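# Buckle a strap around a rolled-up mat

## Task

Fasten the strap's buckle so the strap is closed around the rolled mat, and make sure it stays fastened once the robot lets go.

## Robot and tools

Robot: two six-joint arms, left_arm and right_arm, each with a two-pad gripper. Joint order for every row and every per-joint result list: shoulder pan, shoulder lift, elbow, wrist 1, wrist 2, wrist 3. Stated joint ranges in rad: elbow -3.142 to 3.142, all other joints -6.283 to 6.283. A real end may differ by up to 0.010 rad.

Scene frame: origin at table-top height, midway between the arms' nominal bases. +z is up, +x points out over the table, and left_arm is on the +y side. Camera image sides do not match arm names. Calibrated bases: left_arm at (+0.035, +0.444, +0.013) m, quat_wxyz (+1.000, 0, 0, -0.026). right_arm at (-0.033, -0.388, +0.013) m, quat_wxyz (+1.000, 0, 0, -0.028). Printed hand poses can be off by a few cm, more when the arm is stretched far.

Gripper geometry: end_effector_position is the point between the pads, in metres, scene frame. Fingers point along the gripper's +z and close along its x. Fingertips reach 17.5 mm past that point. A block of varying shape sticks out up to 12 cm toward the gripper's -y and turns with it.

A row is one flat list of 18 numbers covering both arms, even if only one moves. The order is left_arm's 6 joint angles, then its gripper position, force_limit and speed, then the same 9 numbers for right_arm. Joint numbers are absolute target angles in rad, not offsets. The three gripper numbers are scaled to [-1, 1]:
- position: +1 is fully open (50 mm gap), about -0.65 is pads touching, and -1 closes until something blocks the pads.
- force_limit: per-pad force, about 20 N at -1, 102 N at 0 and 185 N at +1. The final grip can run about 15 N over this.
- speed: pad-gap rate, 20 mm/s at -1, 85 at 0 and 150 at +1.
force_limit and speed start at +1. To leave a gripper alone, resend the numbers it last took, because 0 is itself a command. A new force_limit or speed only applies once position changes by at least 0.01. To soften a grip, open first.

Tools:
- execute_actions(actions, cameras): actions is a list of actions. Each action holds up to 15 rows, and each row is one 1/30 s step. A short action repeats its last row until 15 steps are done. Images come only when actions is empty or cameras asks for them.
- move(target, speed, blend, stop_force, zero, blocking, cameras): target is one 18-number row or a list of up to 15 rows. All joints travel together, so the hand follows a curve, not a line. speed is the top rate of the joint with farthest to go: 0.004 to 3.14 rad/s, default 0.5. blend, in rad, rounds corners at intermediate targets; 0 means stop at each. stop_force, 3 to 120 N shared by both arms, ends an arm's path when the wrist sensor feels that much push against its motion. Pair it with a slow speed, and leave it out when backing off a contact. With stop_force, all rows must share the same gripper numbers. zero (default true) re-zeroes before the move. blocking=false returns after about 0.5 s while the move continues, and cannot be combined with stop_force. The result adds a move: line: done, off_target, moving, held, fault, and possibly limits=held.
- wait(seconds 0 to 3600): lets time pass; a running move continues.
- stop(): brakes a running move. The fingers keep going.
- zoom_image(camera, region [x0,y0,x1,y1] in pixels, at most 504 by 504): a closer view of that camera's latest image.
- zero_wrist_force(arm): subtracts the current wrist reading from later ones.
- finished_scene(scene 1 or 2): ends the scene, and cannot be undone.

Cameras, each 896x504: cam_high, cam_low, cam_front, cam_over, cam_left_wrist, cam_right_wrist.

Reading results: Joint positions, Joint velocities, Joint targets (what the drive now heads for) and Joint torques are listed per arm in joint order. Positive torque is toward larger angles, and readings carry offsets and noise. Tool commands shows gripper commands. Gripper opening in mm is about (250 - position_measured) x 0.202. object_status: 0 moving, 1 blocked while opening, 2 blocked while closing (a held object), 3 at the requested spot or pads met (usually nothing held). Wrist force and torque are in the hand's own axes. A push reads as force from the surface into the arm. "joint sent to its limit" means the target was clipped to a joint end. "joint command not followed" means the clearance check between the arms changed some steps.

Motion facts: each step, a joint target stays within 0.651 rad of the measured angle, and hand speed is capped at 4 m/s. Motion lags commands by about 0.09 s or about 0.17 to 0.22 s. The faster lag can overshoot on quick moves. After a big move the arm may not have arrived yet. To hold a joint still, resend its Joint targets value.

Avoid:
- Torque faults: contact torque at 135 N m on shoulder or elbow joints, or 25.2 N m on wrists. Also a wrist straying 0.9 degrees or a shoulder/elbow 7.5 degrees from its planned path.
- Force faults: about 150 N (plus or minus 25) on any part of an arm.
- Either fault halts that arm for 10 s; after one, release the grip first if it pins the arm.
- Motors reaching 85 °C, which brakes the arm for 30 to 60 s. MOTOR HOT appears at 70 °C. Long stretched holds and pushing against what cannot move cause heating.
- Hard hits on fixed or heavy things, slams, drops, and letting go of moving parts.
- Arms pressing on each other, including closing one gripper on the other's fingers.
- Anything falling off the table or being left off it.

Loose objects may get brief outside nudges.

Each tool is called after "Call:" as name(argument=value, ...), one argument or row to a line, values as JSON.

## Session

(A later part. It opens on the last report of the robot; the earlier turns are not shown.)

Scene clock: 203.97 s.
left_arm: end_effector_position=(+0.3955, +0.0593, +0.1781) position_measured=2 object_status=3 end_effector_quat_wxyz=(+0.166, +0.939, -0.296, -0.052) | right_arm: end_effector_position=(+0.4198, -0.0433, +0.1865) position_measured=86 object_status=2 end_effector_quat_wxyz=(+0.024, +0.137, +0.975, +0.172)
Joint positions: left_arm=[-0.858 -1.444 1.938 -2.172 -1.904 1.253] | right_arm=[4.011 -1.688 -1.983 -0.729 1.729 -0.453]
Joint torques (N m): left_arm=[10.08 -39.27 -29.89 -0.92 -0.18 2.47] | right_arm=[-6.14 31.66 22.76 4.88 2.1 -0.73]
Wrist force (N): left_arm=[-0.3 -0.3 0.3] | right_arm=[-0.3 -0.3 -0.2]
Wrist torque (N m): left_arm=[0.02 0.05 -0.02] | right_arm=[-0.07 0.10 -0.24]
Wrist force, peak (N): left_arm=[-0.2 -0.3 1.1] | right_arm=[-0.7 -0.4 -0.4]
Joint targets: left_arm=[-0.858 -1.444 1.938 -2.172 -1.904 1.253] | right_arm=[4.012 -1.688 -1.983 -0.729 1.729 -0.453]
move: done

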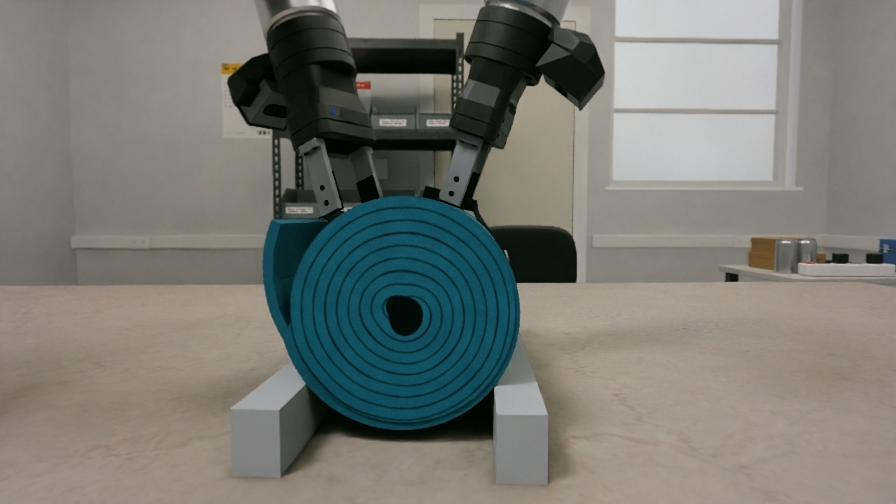

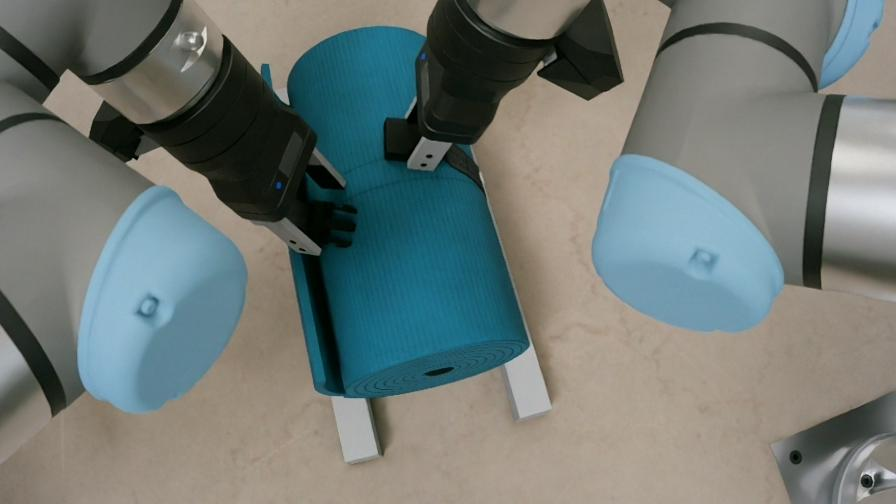

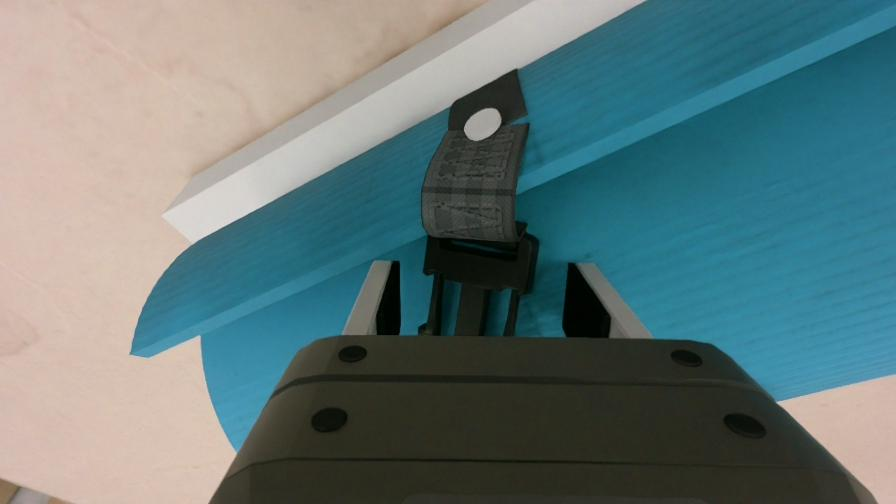

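Call:
move(
  target=[-0.8714,-1.4315,1.9513,-2.2022,-1.9022,1.2392,1,1,1,4.0115,-1.6876,-1.9832,-0.729,1.7287,-0.4529,-1,-0.5,-1],
  speed=0.05,
  stop_force=6,
)

Call:
move(
  target=[-0.8714,-1.4315,1.9513,-2.2022,-1.9022,1.2392,-1,-0.5,-1,4.0115,-1.6876,-1.9832,-0.729,1.7287,-0.4529,-1,-0.5,-1],
  cameras=["cam_front","cam_over","cam_left_wrist","cam_low"],
)

Scene clock: 215.10 s.
left_arm: end_effector_position=(+0.3946, +0.0580, +0.1762) position_measured=2 object_status=3 end_effector_quat_wxyz=(+0.166, +0.939, -0.296, -0.052) | right_arm: end_effector_position=(+0.4198, -0.0433, +0.1865) position_measured=86 object_status=2 end_effector_quat_wxyz=(+0.024, +0.137, +0.975, +0.172)
Joint positions: left_arm=[-0.861 -1.441 1.941 -2.179 -1.903 1.25] | right_arm=[4.011 -1.688 -1.983 -0.729 1.729 -0.453]
Joint torques (N m): left_arm=[7.19 -35.8 -27.68 -4.09 -3.03 2.43] | right_arm=[-5.99 30.24 19.73 5.01 2.06 -0.81]
Wrist force (N): left_arm=[-0.3 -3.0 -6.7] | right_arm=[-0.3 -0.3 -0.3]
Wrist torque (N m): left_arm=[-0.05 0.30 -0.16] | right_arm=[-0.07 0.09 -0.23]
Wrist force, peak (N): left_arm=[-3.5 -7.5 -20.3] | right_arm=[-0.5 -0.6 -0.4]
Joint targets: left_arm=[-0.861 -1.441 1.941 -2.179 -1.903 1.250] | right_arm=[4.012 -1.688 -1.983 -0.729 1.729 -0.453]
move: contact (left_arm); left_arm: the wrist 1 is farthest, 0.024 rad from its target

Scene clock: 217.83 s.
left_arm: end_effector_position=(+0.3952, +0.0571, +0.1757) position_measured=251 object_status=3 end_effector_quat_wxyz=(+0.166, +0.939, -0.296, -0.050) | right_arm: end_effector_position=(+0.4198, -0.0433, +0.1865) position_measured=86 object_status=2 end_effector_quat_wxyz=(+0.024, +0.137, +0.975, +0.172)
Joint positions: left_arm=[-0.863 -1.44 1.942 -2.185 -1.9 1.248] | right_arm=[4.011 -1.688 -1.983 -0.729 1.729 -0.453]
Joint torques (N m): left_arm=[-0.42 -30.32 -21.3 -3.68 -0.63 -0.23] | right_arm=[-5.99 28.74 17.79 4.95 2.14 -0.66]
Wrist force (N): left_arm=[-0.9 -2.3 -2.3] | right_arm=[-0.5 -0.4 -0.2]
Wrist torque (N m): left_arm=[-0.10 0.14 -0.15] | right_arm=[-0.09 0.14 -0.24]
Wrist force, peak (N): left_arm=[-33.5 -50.8 -147.1] | right_arm=[-0.4 -0.6 -0.4]
Joint targets: left_arm=[-0.863 -1.440 1.942 -2.185 -1.900 1.248] | right_arm=[4.012 -1.688 -1.983 -0.729 1.729 -0.453]
Tool commands: left_gripper/position=-1.0 left_gripper/force_limit=-0.498039 left_gripper/speed=-1.0 right_gripper/position=-1.0 right_gripper/force_limit=-0.5 right_gripper/speed=-1.0
FORCE FAULT: contact force on the left arm reached its limit, and that arm stopped. The contact can be on any part of that arm, not only on its tool. That arm's remaining commands of this call were not run. That arm is still stopped at the end of this call. That arm stays stopped for about 7 more seconds. Until then a move that you send moves the other arm only, and its call returns only when the move has ended. Once the stop has ended, the next robot result says so. If the stop ends while you think or write, that arm runs what you send next. While its stop runs, that arm takes no new command, but its gripper still runs the gripper command that each later call begins with. Until it ends, the stop uses up actions while you think or wait. An arm that is not stopped still takes commands.
move: fault (left_arm); left_arm: the wrist 1 is farthest, 0.017 rad from its target
Images, in order (width x height): cam_low 896x504, cam_front 896x504, cam_over 896x504, cam_left_wrist 896x504.

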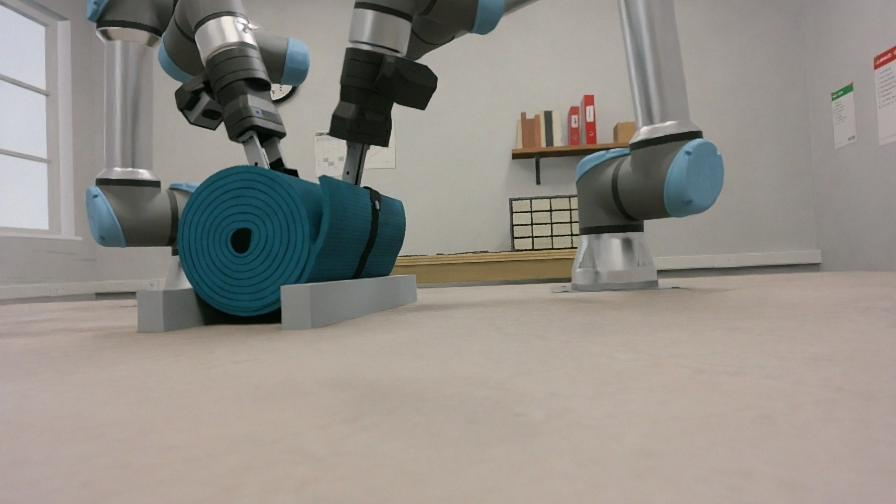

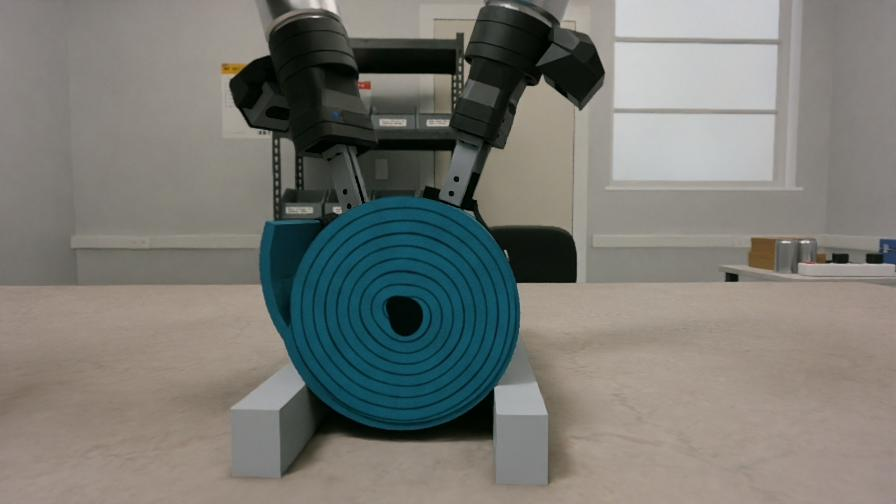

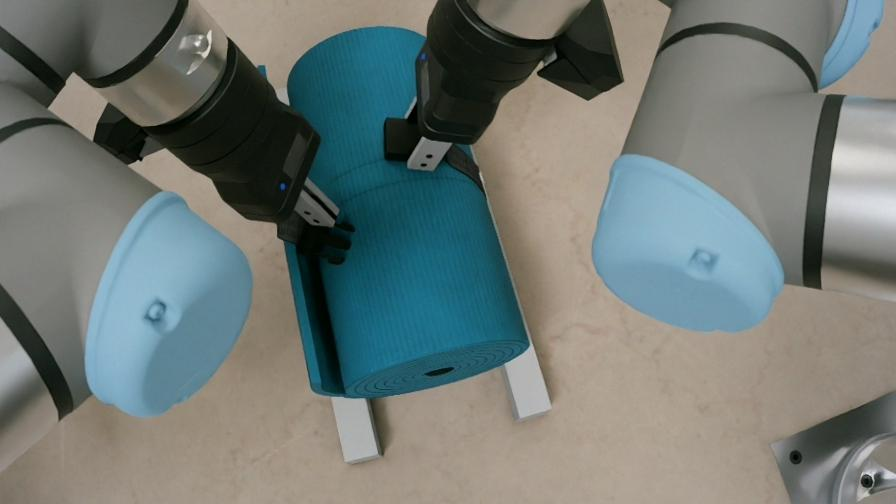

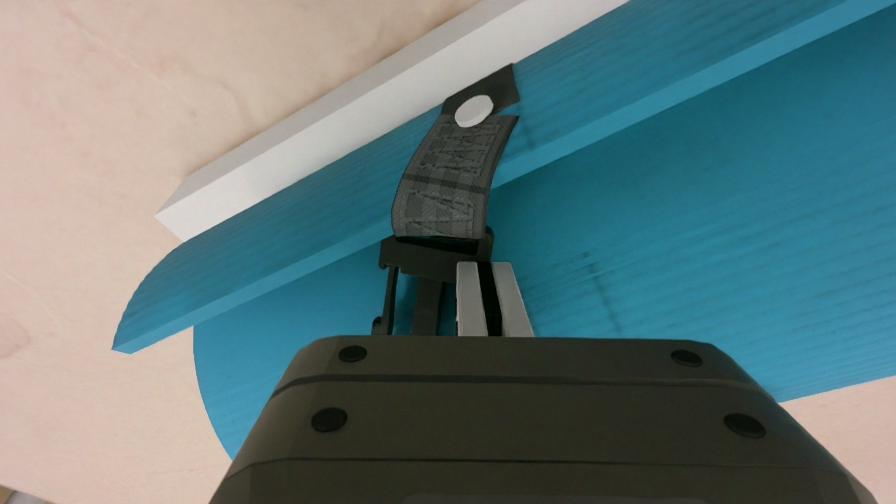

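Call:
wait(
  seconds=2,
)

Call:
move(
  target=[-0.8313,-1.4788,1.889,-2.0788,-1.9064,1.2814,-1,-0.5,-1,4.0115,-1.6876,-1.9832,-0.729,1.7287,-0.4529,-1,-0.5,-1],
  speed=0.15,
  cameras=["cam_front","cam_over","cam_left_wrist"],
)

Scene clock: 229.47 s.
left_arm: end_effector_position=(+0.3952, +0.0571, +0.1757) position_measured=251 object_status=3 end_effector_quat_wxyz=(+0.166, +0.939, -0.296, -0.050) | right_arm: end_effector_position=(+0.4198, -0.0433, +0.1865) position_measured=86 object_status=2 end_effector_quat_wxyz=(+0.024, +0.137, +0.975, +0.172)
Joint positions: left_arm=[-0.863 -1.44 1.942 -2.185 -1.9 1.248] | right_arm=[4.011 -1.688 -1.983 -0.729 1.729 -0.453]
Joint torques (N m): left_arm=[0.68 -31 -23.41 -3.17 -0.64 -0.05] | right_arm=[-5.74 24.89 17.5 4.93 2 -0.64]
Wrist force (N): left_arm=[-0.8 -2.5 -2.4] | right_arm=[-0.3 -0.4 -0.5]
Wrist torque (N m): left_arm=[-0.13 0.14 -0.15] | right_arm=[-0.10 0.11 -0.24]
Wrist force, peak (N): left_arm=[-0.6 -2.5 -2.6] | right_arm=[-0.6 -0.4 -0.5]
Joint targets: left_arm=[-0.863 -1.440 1.942 -2.185 -1.900 1.248] | right_arm=[4.012 -1.688 -1.983 -0.729 1.729 -0.453]
Tool commands: left_gripper/position=-1.0 left_gripper/force_limit=-0.498039 left_gripper/speed=-1.0 right_gripper/position=-1.0 right_gripper/force_limit=-0.5 right_gripper/speed=-1.0
FORCE FAULT, CONTINUED: the left arm's stop, for the force fault that an earlier result reported, is over. The rest of the stop counts as 15 of the actions that you can send in this scene. During its stop the left arm's controller moved it back a little. That arm's target is now where it stood when the stop ended, not its last command. That arm accepts commands again.
wait: 2.00 s; at rest from the start

Scene clock: 230.53 s.
left_arm: end_effector_position=(+0.4036, +0.0708, +0.2084) position_measured=251 object_status=3 end_effector_quat_wxyz=(+0.166, +0.939, -0.296, -0.052) | right_arm: end_effector_position=(+0.4198, -0.0433, +0.1865) position_measured=86 object_status=2 end_effector_quat_wxyz=(+0.024, +0.137, +0.975, +0.172)
Joint positions: left_arm=[-0.831 -1.479 1.889 -2.079 -1.906 1.282] | right_arm=[4.011 -1.688 -1.983 -0.729 1.729 -0.453]
Joint torques (N m): left_arm=[-6.58 -21.43 -15.66 -5.8 -0.91 -2.62] | right_arm=[-5.68 24.07 17.02 4.97 1.99 -0.71]
Wrist force (N): left_arm=[-0.9 -1.0 0.5] | right_arm=[-0.4 -0.3 -0.3]
Wrist torque (N m): left_arm=[-0.09 0.14 -0.14] | right_arm=[-0.07 0.11 -0.24]
Wrist force, peak (N): left_arm=[-0.6 -2.4 -2.2] | right_arm=[-0.5 -0.5 -0.4]
Joint targets: left_arm=[-0.831 -1.479 1.889 -2.079 -1.906 1.281] | right_arm=[4.012 -1.688 -1.983 -0.729 1.729 -0.453]
move: done

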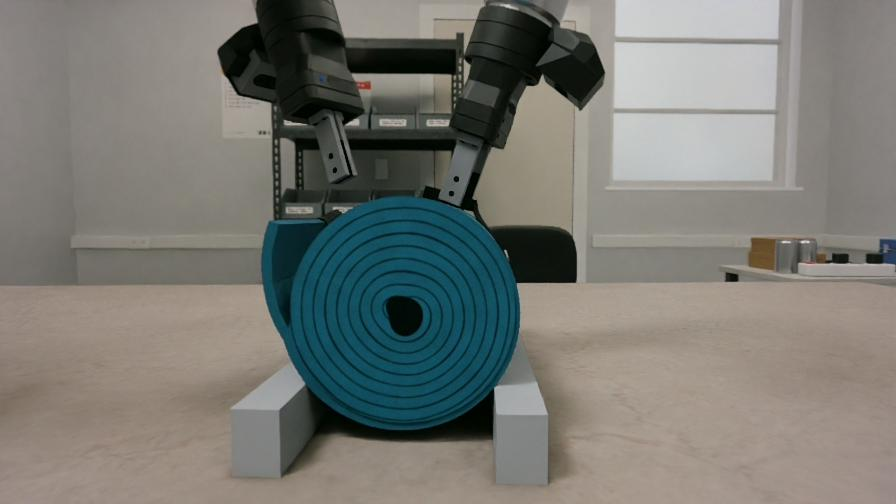

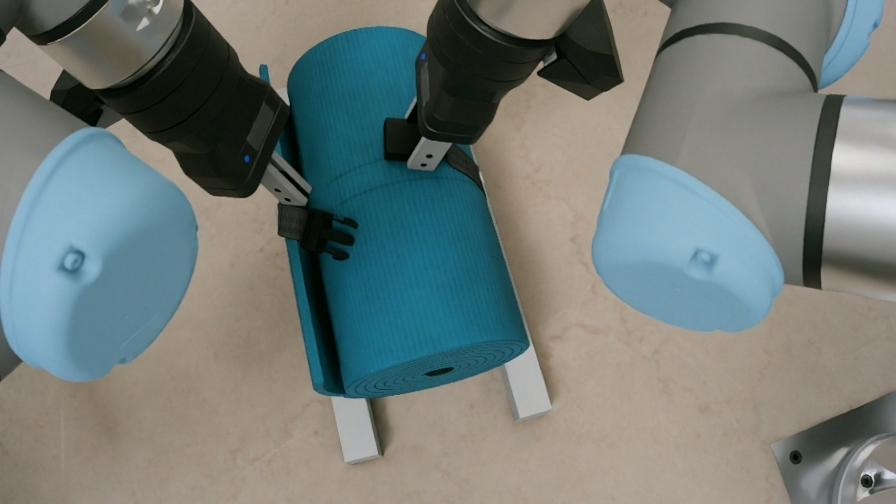

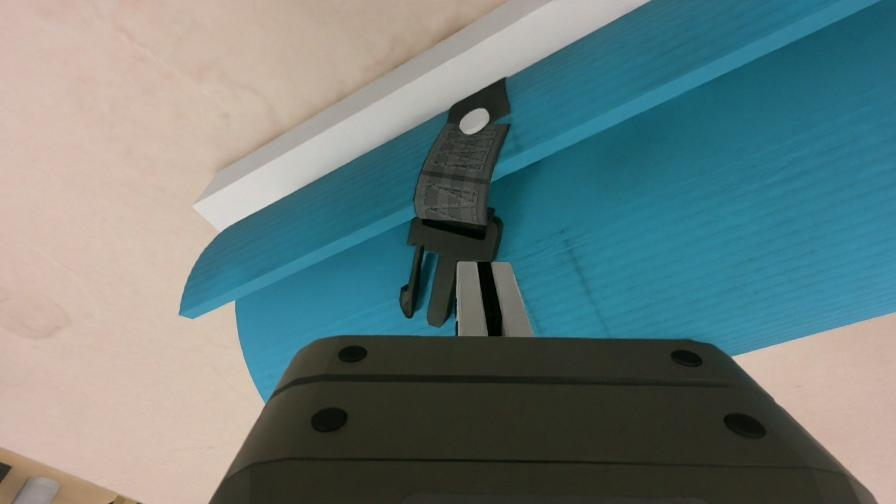

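Call:
move(
  target=[-0.65,-1.3626,1.9014,-2.082,-2.3034,1.612,1,-0.5,1,4.0115,-1.6876,-1.9832,-0.729,1.7287,-0.4529,-1,-0.5,-1],
  speed=0.4,
  cameras=["cam_front","cam_over","cam_left_wrist","cam_low"],
)

Scene clock: 246.03 s.
left_arm: end_effector_position=(+0.4056, +0.0781, +0.1944) position_measured=3 object_status=3 end_effector_quat_wxyz=(+0.334, +0.872, -0.334, -0.128) | right_arm: end_effector_position=(+0.4198, -0.0433, +0.1865) position_measured=86 object_status=2 end_effector_quat_wxyz=(+0.024, +0.137, +0.975, +0.172)
Joint positions: left_arm=[-0.65 -1.363 1.901 -2.082 -2.303 1.612] | right_arm=[4.011 -1.688 -1.983 -0.729 1.729 -0.453]
Joint torques (N m): left_arm=[-3.13 -40.78 -25.59 -4.48 -2.58 -0.72] | right_arm=[-5.57 22.53 17.12 4.88 2.02 -0.59]
Wrist force (N): left_arm=[-0.9 -2.1 0.9] | right_arm=[-0.2 -0.2 -0.4]
Wrist torque (N m): left_arm=[-0.26 0.20 -0.08] | right_arm=[-0.05 0.09 -0.23]
Wrist force, peak (N): left_arm=[-0.6 -3.1 0.6] | right_arm=[-0.5 -0.5 -0.5]
Joint targets: left_arm=[-0.650 -1.363 1.901 -2.082 -2.303 1.612] | right_arm=[4.012 -1.688 -1.983 -0.729 1.729 -0.453]
move: done
Images, in order (width x height): cam_low 896x504, cam_front 896x504, cam_over 896x504, cam_left_wrist 896x504.

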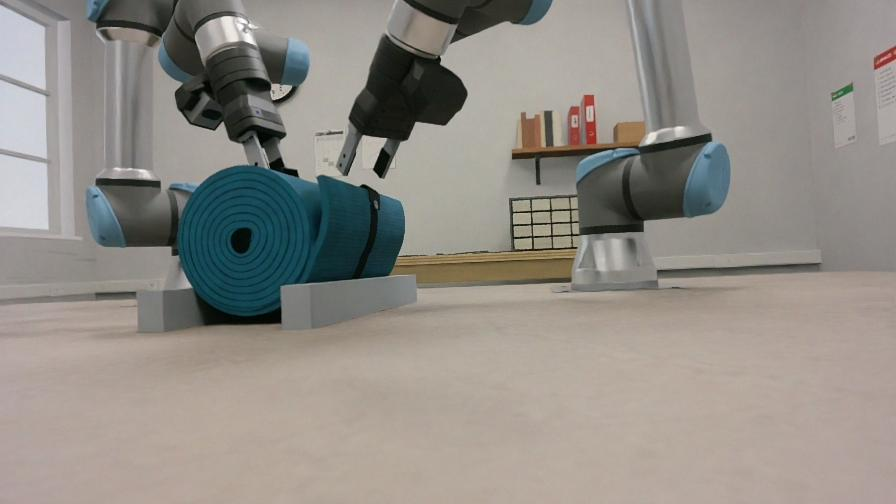

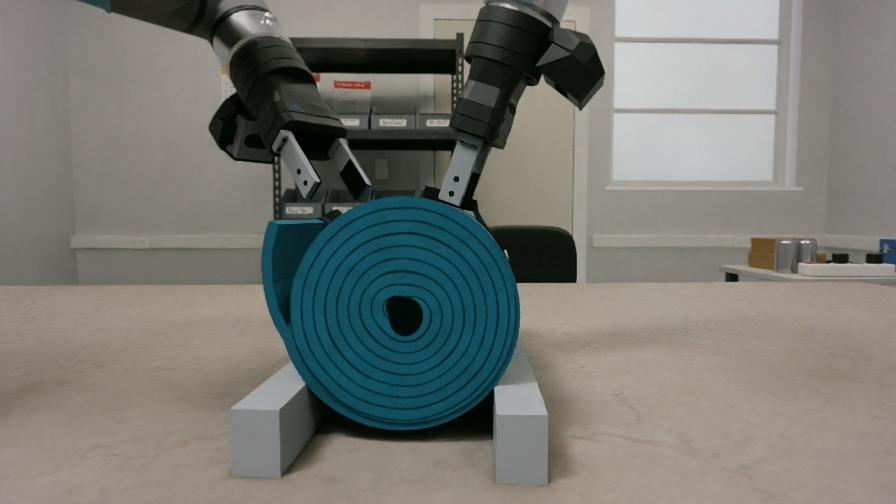

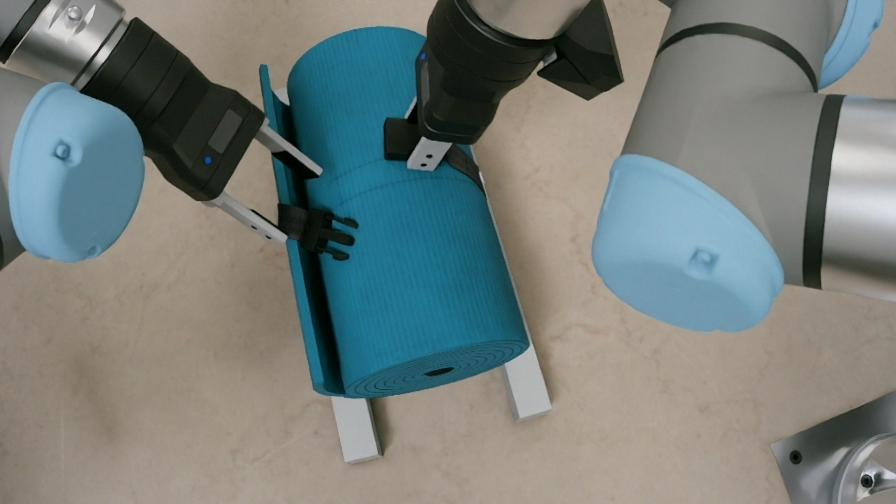

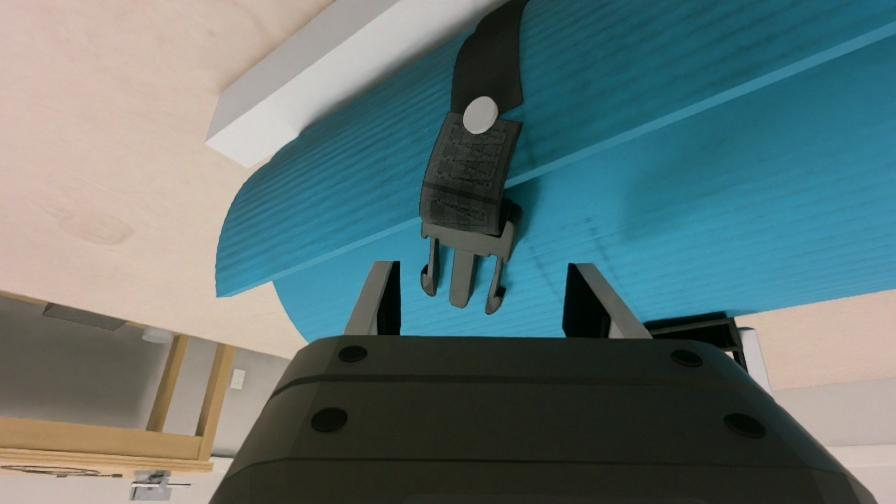

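Call:
move(
  target=[-0.7067,-1.3264,1.9182,-2.1075,-2.3021,1.6534,1,-0.5,1,4.0115,-1.6876,-1.9832,-0.729,1.7287,-0.4529,-1,-0.5,-1],
  speed=0.05,
  stop_force=4,
  cameras=["cam_front","cam_over","cam_left_wrist"],
)

Scene clock: 266.97 s.
left_arm: end_effector_position=(+0.3891, +0.0635, +0.1766) position_measured=3 object_status=3 end_effector_quat_wxyz=(+0.330, +0.860, -0.363, -0.139) | right_arm: end_effector_position=(+0.4198, -0.0433, +0.1865) position_measured=86 object_status=2 end_effector_quat_wxyz=(+0.024, +0.137, +0.975, +0.172)
Joint positions: left_arm=[-0.693 -1.335 1.914 -2.101 -2.302 1.643] | right_arm=[4.011 -1.688 -1.983 -0.729 1.729 -0.453]
Joint torques (N m): left_arm=[0.47 -41.95 -27.6 -1.5 -3.02 -0.91] | right_arm=[-6.09 20.34 16.63 4.85 1.99 -0.54]
Wrist force (N): left_arm=[-1.9 -1.6 -3.1] | right_arm=[-0.4 -0.1 -0.4]
Wrist torque (N m): left_arm=[-0.25 0.34 -0.11] | right_arm=[-0.04 0.11 -0.24]
Wrist force, peak (N): left_arm=[-1.6 -6.7 -23.2] | right_arm=[-0.4 -0.5 -0.6]
Joint targets: left_arm=[-0.693 -1.335 1.914 -2.101 -2.302 1.643] | right_arm=[4.012 -1.688 -1.983 -0.729 1.729 -0.453]
move: contact (left_arm); left_arm: the shoulder pan is farthest, 0.014 rad from its target

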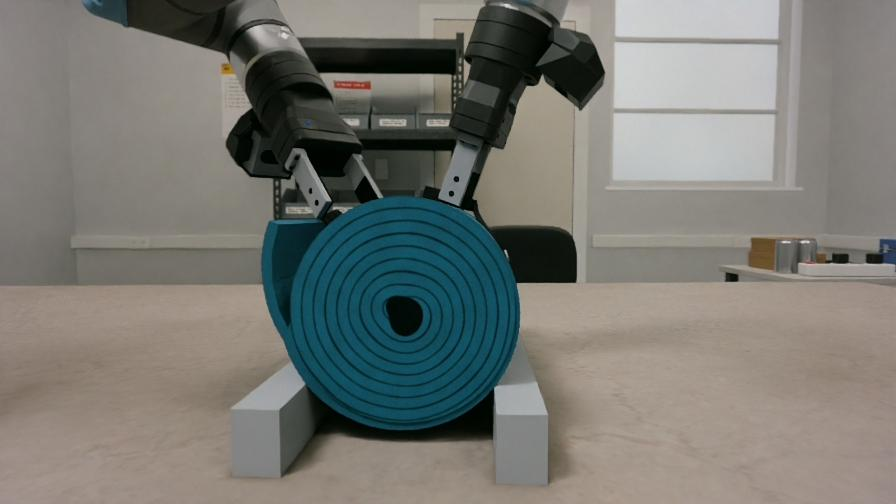

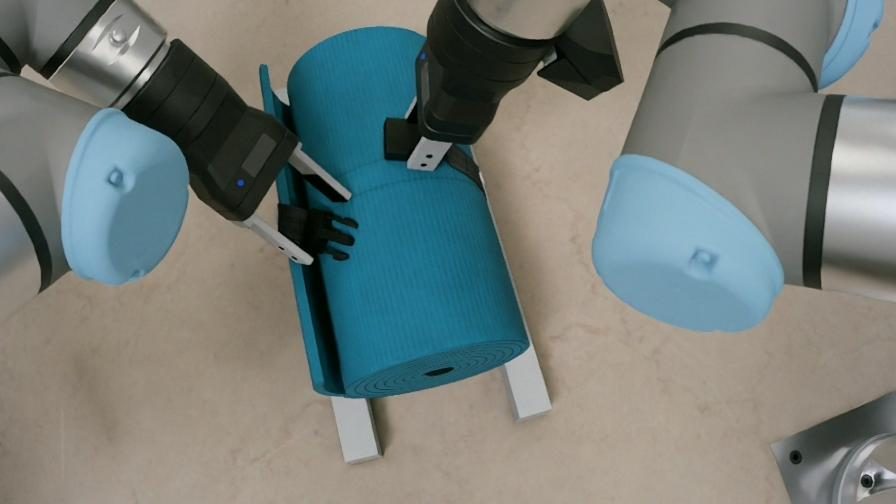

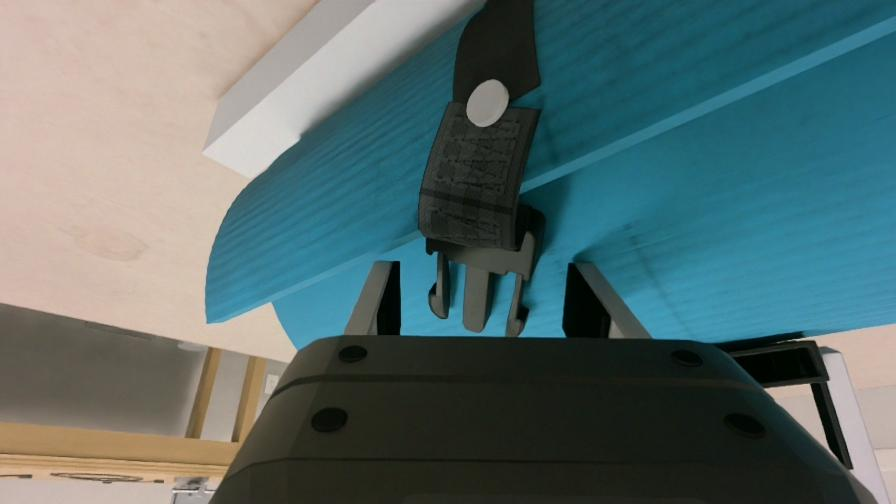

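Call:
move(
  target=[
    [-0.65,-1.3626,1.9014,-2.082,-2.3034,1.612,1,-0.5,1,4.0115,-1.6876,-1.9832,-0.729,1.7287,-0.4529,-1,-0.5,-1],
    [-0.7265,-1.5231,2.1981,-2.6709,-2.143,0.8746,1,-0.5,1,4.0115,-1.6876,-1.9832,-0.729,1.7287,-0.4529,-1,-0.5,-1],
  ],
  speed=[0.1,0.4],
  cameras=["cam_front","cam_over","cam_left_wrist"],
)

Scene clock: 313.43 s.
left_arm: end_effector_position=(+0.3914, +0.0825, +0.1973) position_measured=3 object_status=3 end_effector_quat_wxyz=(+0.340, +0.935, -0.098, -0.036) | right_arm: end_effector_position=(+0.4198, -0.0433, +0.1865) position_measured=86 object_status=2 end_effector_quat_wxyz=(+0.024, +0.137, +0.975, +0.172)
Joint positions: left_arm=[-0.727 -1.523 2.198 -2.671 -2.143 0.875] | right_arm=[4.011 -1.688 -1.983 -0.729 1.729 -0.453]
Joint torques (N m): left_arm=[9.84 -17.23 -24.61 -3.54 -2.61 -0.77] | right_arm=[-6.6 19.7 17.25 4.81 1.84 -0.5]
Wrist force (N): left_arm=[-1.0 -2.1 0.8] | right_arm=[-0.3 -0.4 -0.5]
Wrist torque (N m): left_arm=[-0.27 0.22 -0.20] | right_arm=[-0.10 0.10 -0.23]
Wrist force, peak (N): left_arm=[-2.1 -1.7 -3.3] | right_arm=[-0.5 -0.5 -0.5]
Joint targets: left_arm=[-0.726 -1.523 2.198 -2.671 -2.143 0.875] | right_arm=[4.012 -1.688 -1.983 -0.729 1.729 -0.453]
move: done

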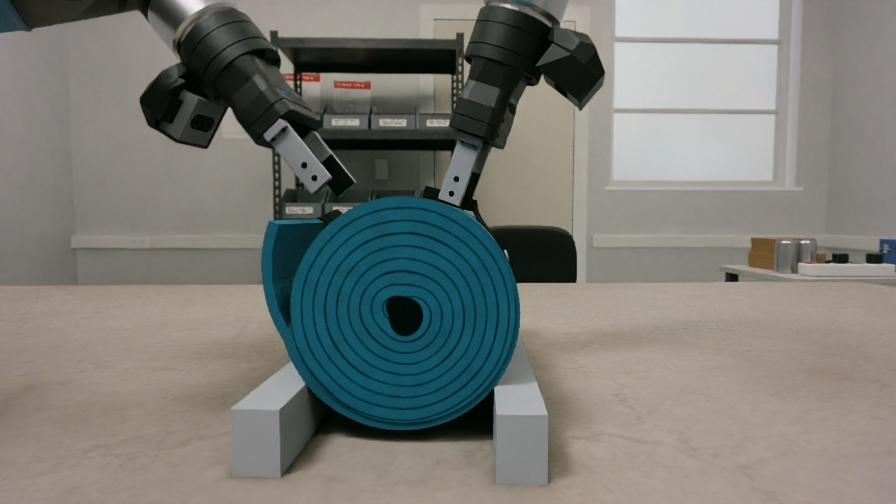

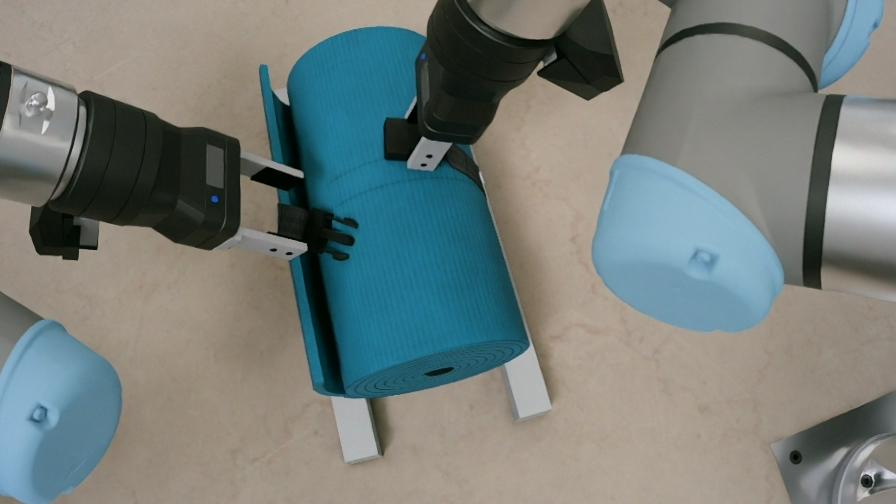

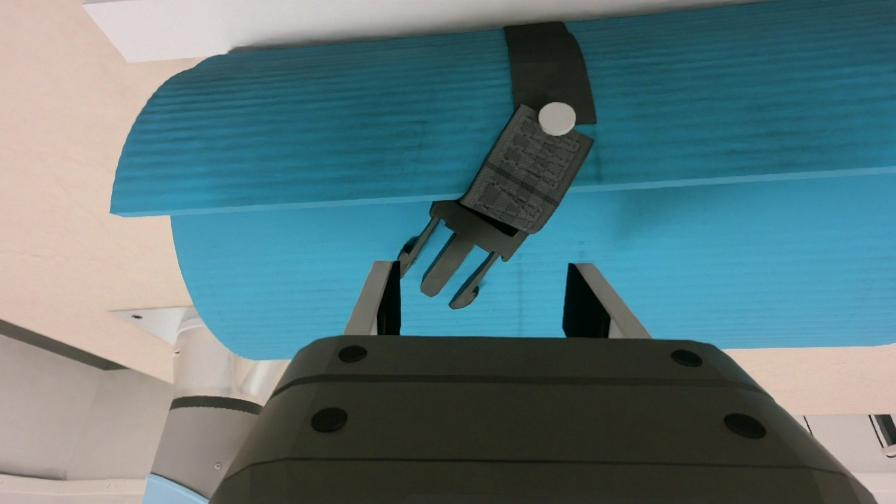

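Call:
move(
  target=[-0.669,-1.4512,2.0322,-2.3152,-2.2528,1.315,1,-0.5,1,4.0115,-1.6876,-1.9832,-0.729,1.7287,-0.4529,-1,-0.5,-1],
  speed=0.4,
  cameras=["cam_left_wrist"],
)

Call:
move(
  target=[-0.7151,-1.4052,2.0732,-2.4387,-2.2447,1.2568,1,-0.5,1,4.0115,-1.6876,-1.9832,-0.729,1.7287,-0.4529,-1,-0.5,-1],
  speed=0.05,
  stop_force=4,
  cameras=["cam_front","cam_over","cam_left_wrist"],
)

Scene clock: 331.47 s.
left_arm: end_effector_position=(+0.3983, +0.0847, +0.1996) position_measured=3 object_status=3 end_effector_quat_wxyz=(+0.330, +0.908, -0.243, -0.088) | right_arm: end_effector_position=(+0.4198, -0.0433, +0.1865) position_measured=86 object_status=2 end_effector_quat_wxyz=(+0.024, +0.137, +0.975, +0.172)
Joint positions: left_arm=[-0.669 -1.451 2.032 -2.315 -2.253 1.315] | right_arm=[4.011 -1.688 -1.983 -0.729 1.729 -0.453]
Joint torques (N m): left_arm=[-8.1 -38.24 -17.54 -3.4 0.07 0.67] | right_arm=[-6.06 19.68 17.07 4.88 1.81 -0.37]
Wrist force (N): left_arm=[-0.9 -2.1 0.5] | right_arm=[-0.4 -0.4 -0.4]
Wrist torque (N m): left_arm=[-0.25 0.21 -0.08] | right_arm=[-0.08 0.11 -0.24]
Wrist force, peak (N): left_arm=[-0.9 -2.2 0.8] | right_arm=[-0.5 -0.5 -0.5]
Joint targets: left_arm=[-0.669 -1.451 2.032 -2.315 -2.253 1.315] | right_arm=[4.012 -1.688 -1.983 -0.729 1.729 -0.453]
move: done

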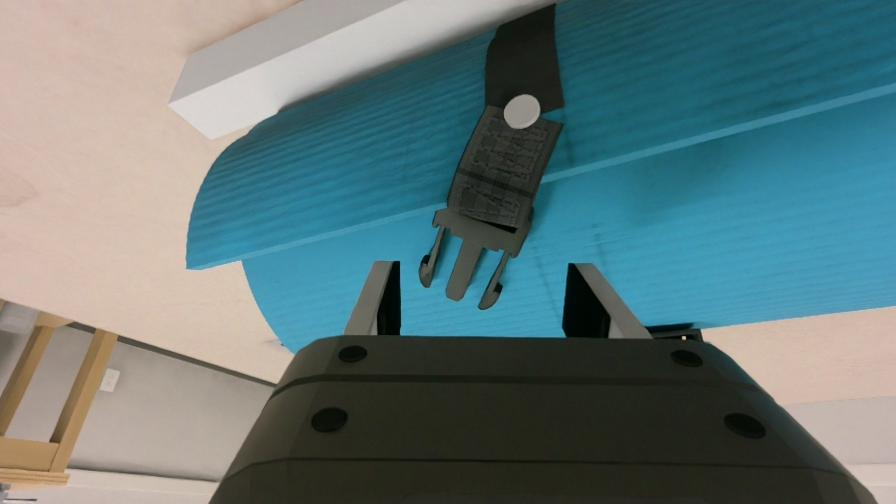

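Scene clock: 335.10 s.
left_arm: end_effector_position=(+0.3870, +0.0652, +0.1728) position_measured=3 object_status=3 end_effector_quat_wxyz=(+0.331, +0.908, -0.243, -0.089) | right_arm: end_effector_position=(+0.4198, -0.0433, +0.1865) position_measured=86 object_status=2 end_effector_quat_wxyz=(+0.024, +0.137, +0.975, +0.172)
Joint positions: left_arm=[-0.715 -1.405 2.073 -2.439 -2.245 1.257] | right_arm=[4.011 -1.688 -1.983 -0.729 1.729 -0.453]
Joint torques (N m): left_arm=[9.98 -38.8 -27.33 -0.81 -2.11 2.41] | right_arm=[-5.74 19.74 17.08 4.84 1.9 -0.41]
Wrist force (N): left_arm=[-0.9 -2.0 0.7] | right_arm=[-0.3 -0.4 -0.4]
Wrist torque (N m): left_arm=[-0.25 0.22 -0.09] | right_arm=[-0.08 0.10 -0.24]
Wrist force, peak (N): left_arm=[-1.1 -2.2 0.8] | right_arm=[-0.5 -0.4 -0.6]
Joint targets: left_arm=[-0.715 -1.405 2.073 -2.439 -2.245 1.257] | right_arm=[4.012 -1.688 -1.983 -0.729 1.729 -0.453]
move: done

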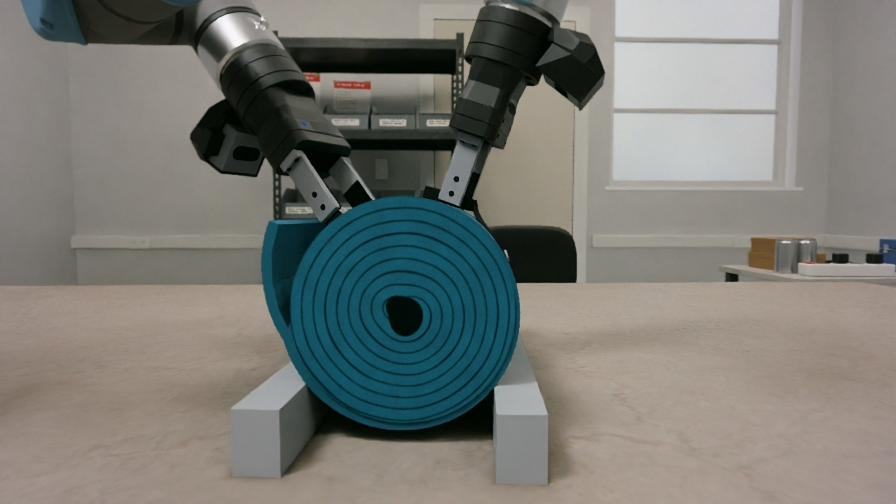

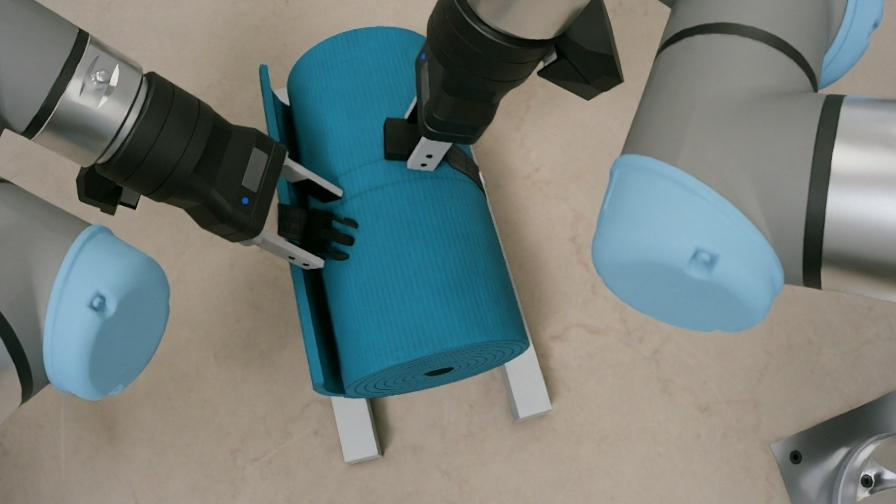

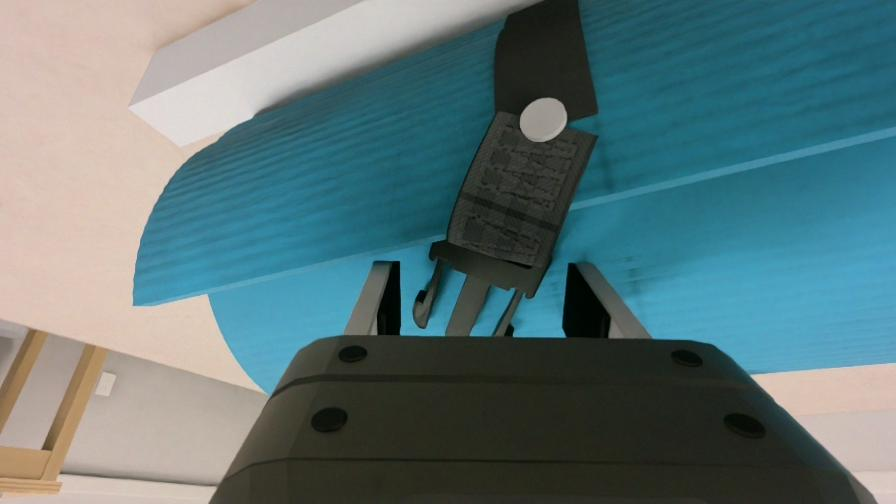

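Call:
move(
  target=[-0.6945,-1.3933,2.0807,-2.442,-2.2485,1.2826,1,-0.5,1,4.0115,-1.6876,-1.9832,-0.729,1.7287,-0.4529,-1,-0.5,-1],
  speed=0.03,
  stop_force=12,
  cameras=["cam_front","cam_over","cam_left_wrist"],
)

Scene clock: 341.20 s.
left_arm: end_effector_position=(+0.3921, +0.0738, +0.1644) position_measured=3 object_status=3 end_effector_quat_wxyz=(+0.331, +0.908, -0.243, -0.088) | right_arm: end_effector_position=(+0.4198, -0.0433, +0.1865) position_measured=86 object_status=2 end_effector_quat_wxyz=(+0.024, +0.137, +0.975, +0.172)
Joint positions: left_arm=[-0.694 -1.393 2.081 -2.442 -2.249 1.283] | right_arm=[4.011 -1.688 -1.983 -0.729 1.729 -0.453]
Joint torques (N m): left_arm=[-8.4 -36.53 -25.91 -2.83 0.35 -2.49] | right_arm=[-5.58 19.54 17.33 4.9 1.75 -0.3]
Wrist force (N): left_arm=[-1.1 -0.6 0.1] | right_arm=[-0.3 -0.4 -0.6]
Wrist torque (N m): left_arm=[-0.23 0.23 -0.25] | right_arm=[-0.09 0.10 -0.23]
Wrist force, peak (N): left_arm=[-1.0 -2.2 0.9] | right_arm=[-0.2 -0.5 -0.7]
Joint targets: left_arm=[-0.694 -1.393 2.081 -2.442 -2.248 1.283] | right_arm=[4.012 -1.688 -1.983 -0.729 1.729 -0.453]
move: done

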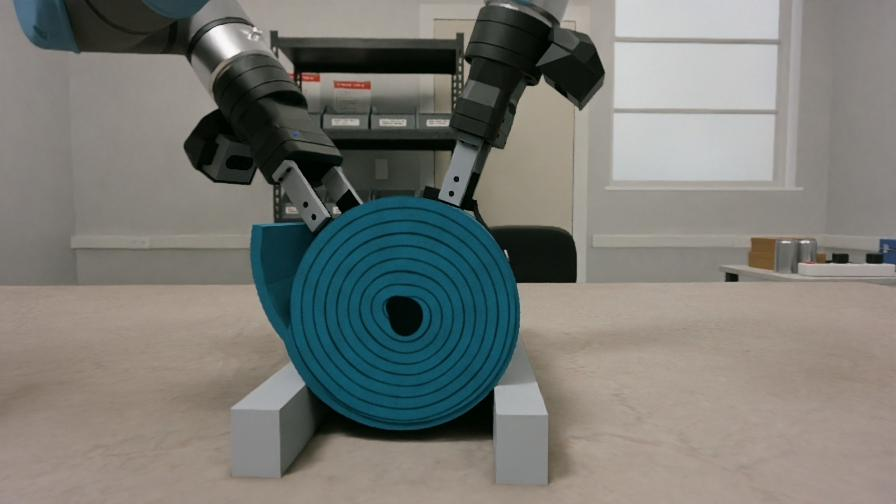

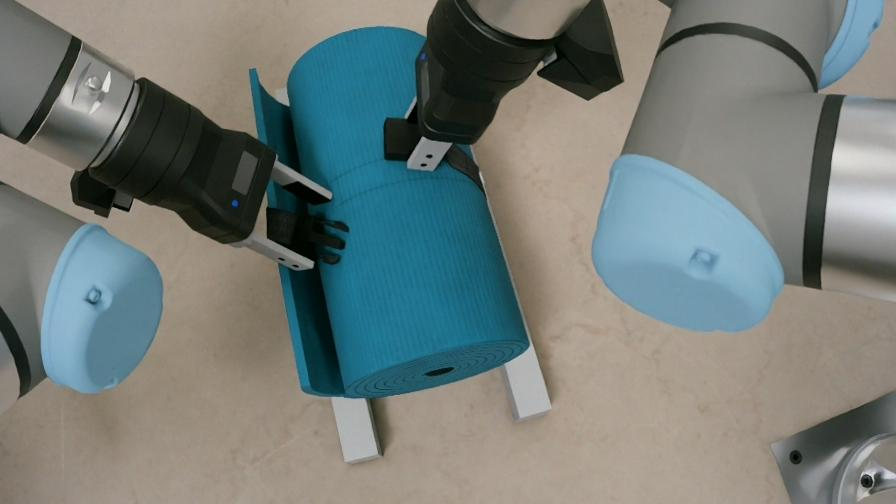

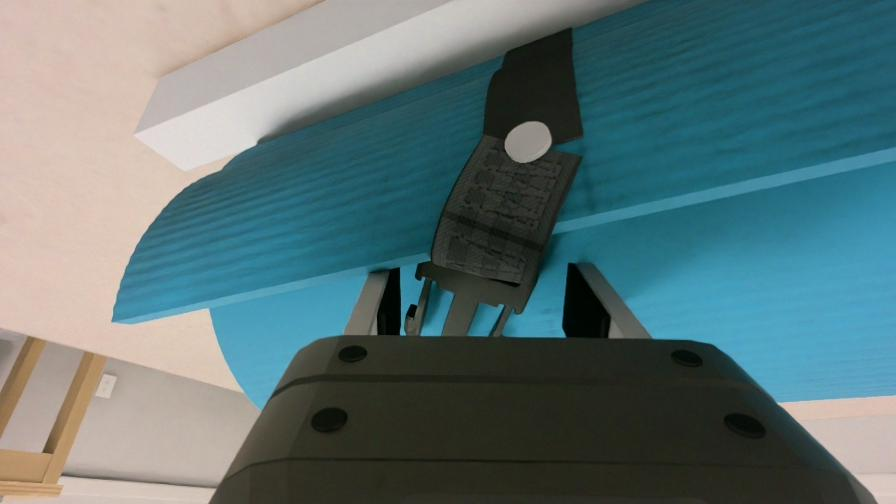

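Call:
move(
  target=[-0.6821,-1.3862,2.0852,-2.444,-2.2508,1.2981,1,-0.5,1,4.0115,-1.6876,-1.9832,-0.729,1.7287,-0.4529,-1,-0.5,-1],
  speed=0.03,
  stop_force=12,
  cameras=["cam_over","cam_left_wrist"],
)

Scene clock: 352.37 s.
left_arm: end_effector_position=(+0.3951, +0.0791, +0.1595) position_measured=3 object_status=3 end_effector_quat_wxyz=(+0.331, +0.908, -0.243, -0.088) | right_arm: end_effector_position=(+0.4198, -0.0433, +0.1865) position_measured=86 object_status=2 end_effector_quat_wxyz=(+0.024, +0.137, +0.975, +0.172)
Joint positions: left_arm=[-0.682 -1.386 2.085 -2.444 -2.251 1.298] | right_arm=[4.011 -1.688 -1.983 -0.729 1.729 -0.453]
Joint torques (N m): left_arm=[-6.88 -37.09 -25.69 -2.75 0.53 -2.59] | right_arm=[-5.45 19.55 17.61 4.86 1.78 -0.25]
Wrist force (N): left_arm=[-1.1 -0.1 0.0] | right_arm=[-0.4 -0.4 -0.5]
Wrist torque (N m): left_arm=[-0.21 0.21 -0.27] | right_arm=[-0.08 0.11 -0.23]
Wrist force, peak (N): left_arm=[-1.3 -0.8 0.1] | right_arm=[-0.6 -0.5 -0.5]
Joint targets: left_arm=[-0.682 -1.386 2.085 -2.444 -2.251 1.298] | right_arm=[4.012 -1.688 -1.983 -0.729 1.729 -0.453]
move: done

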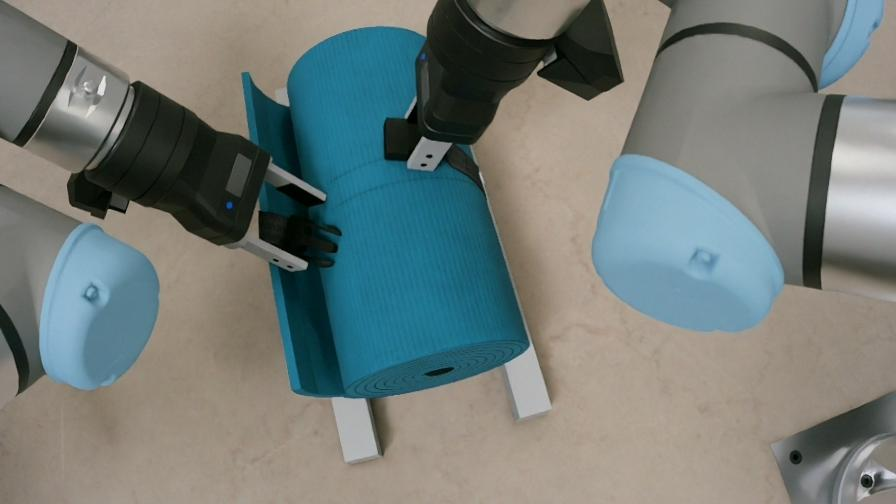

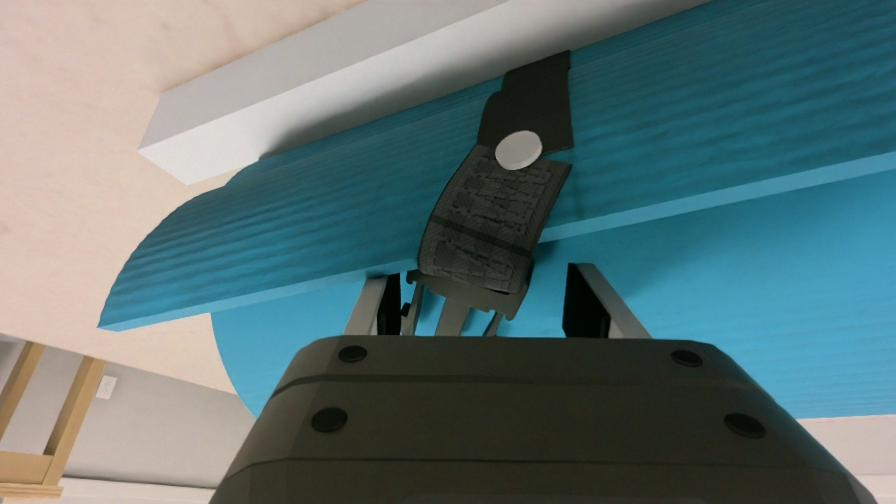

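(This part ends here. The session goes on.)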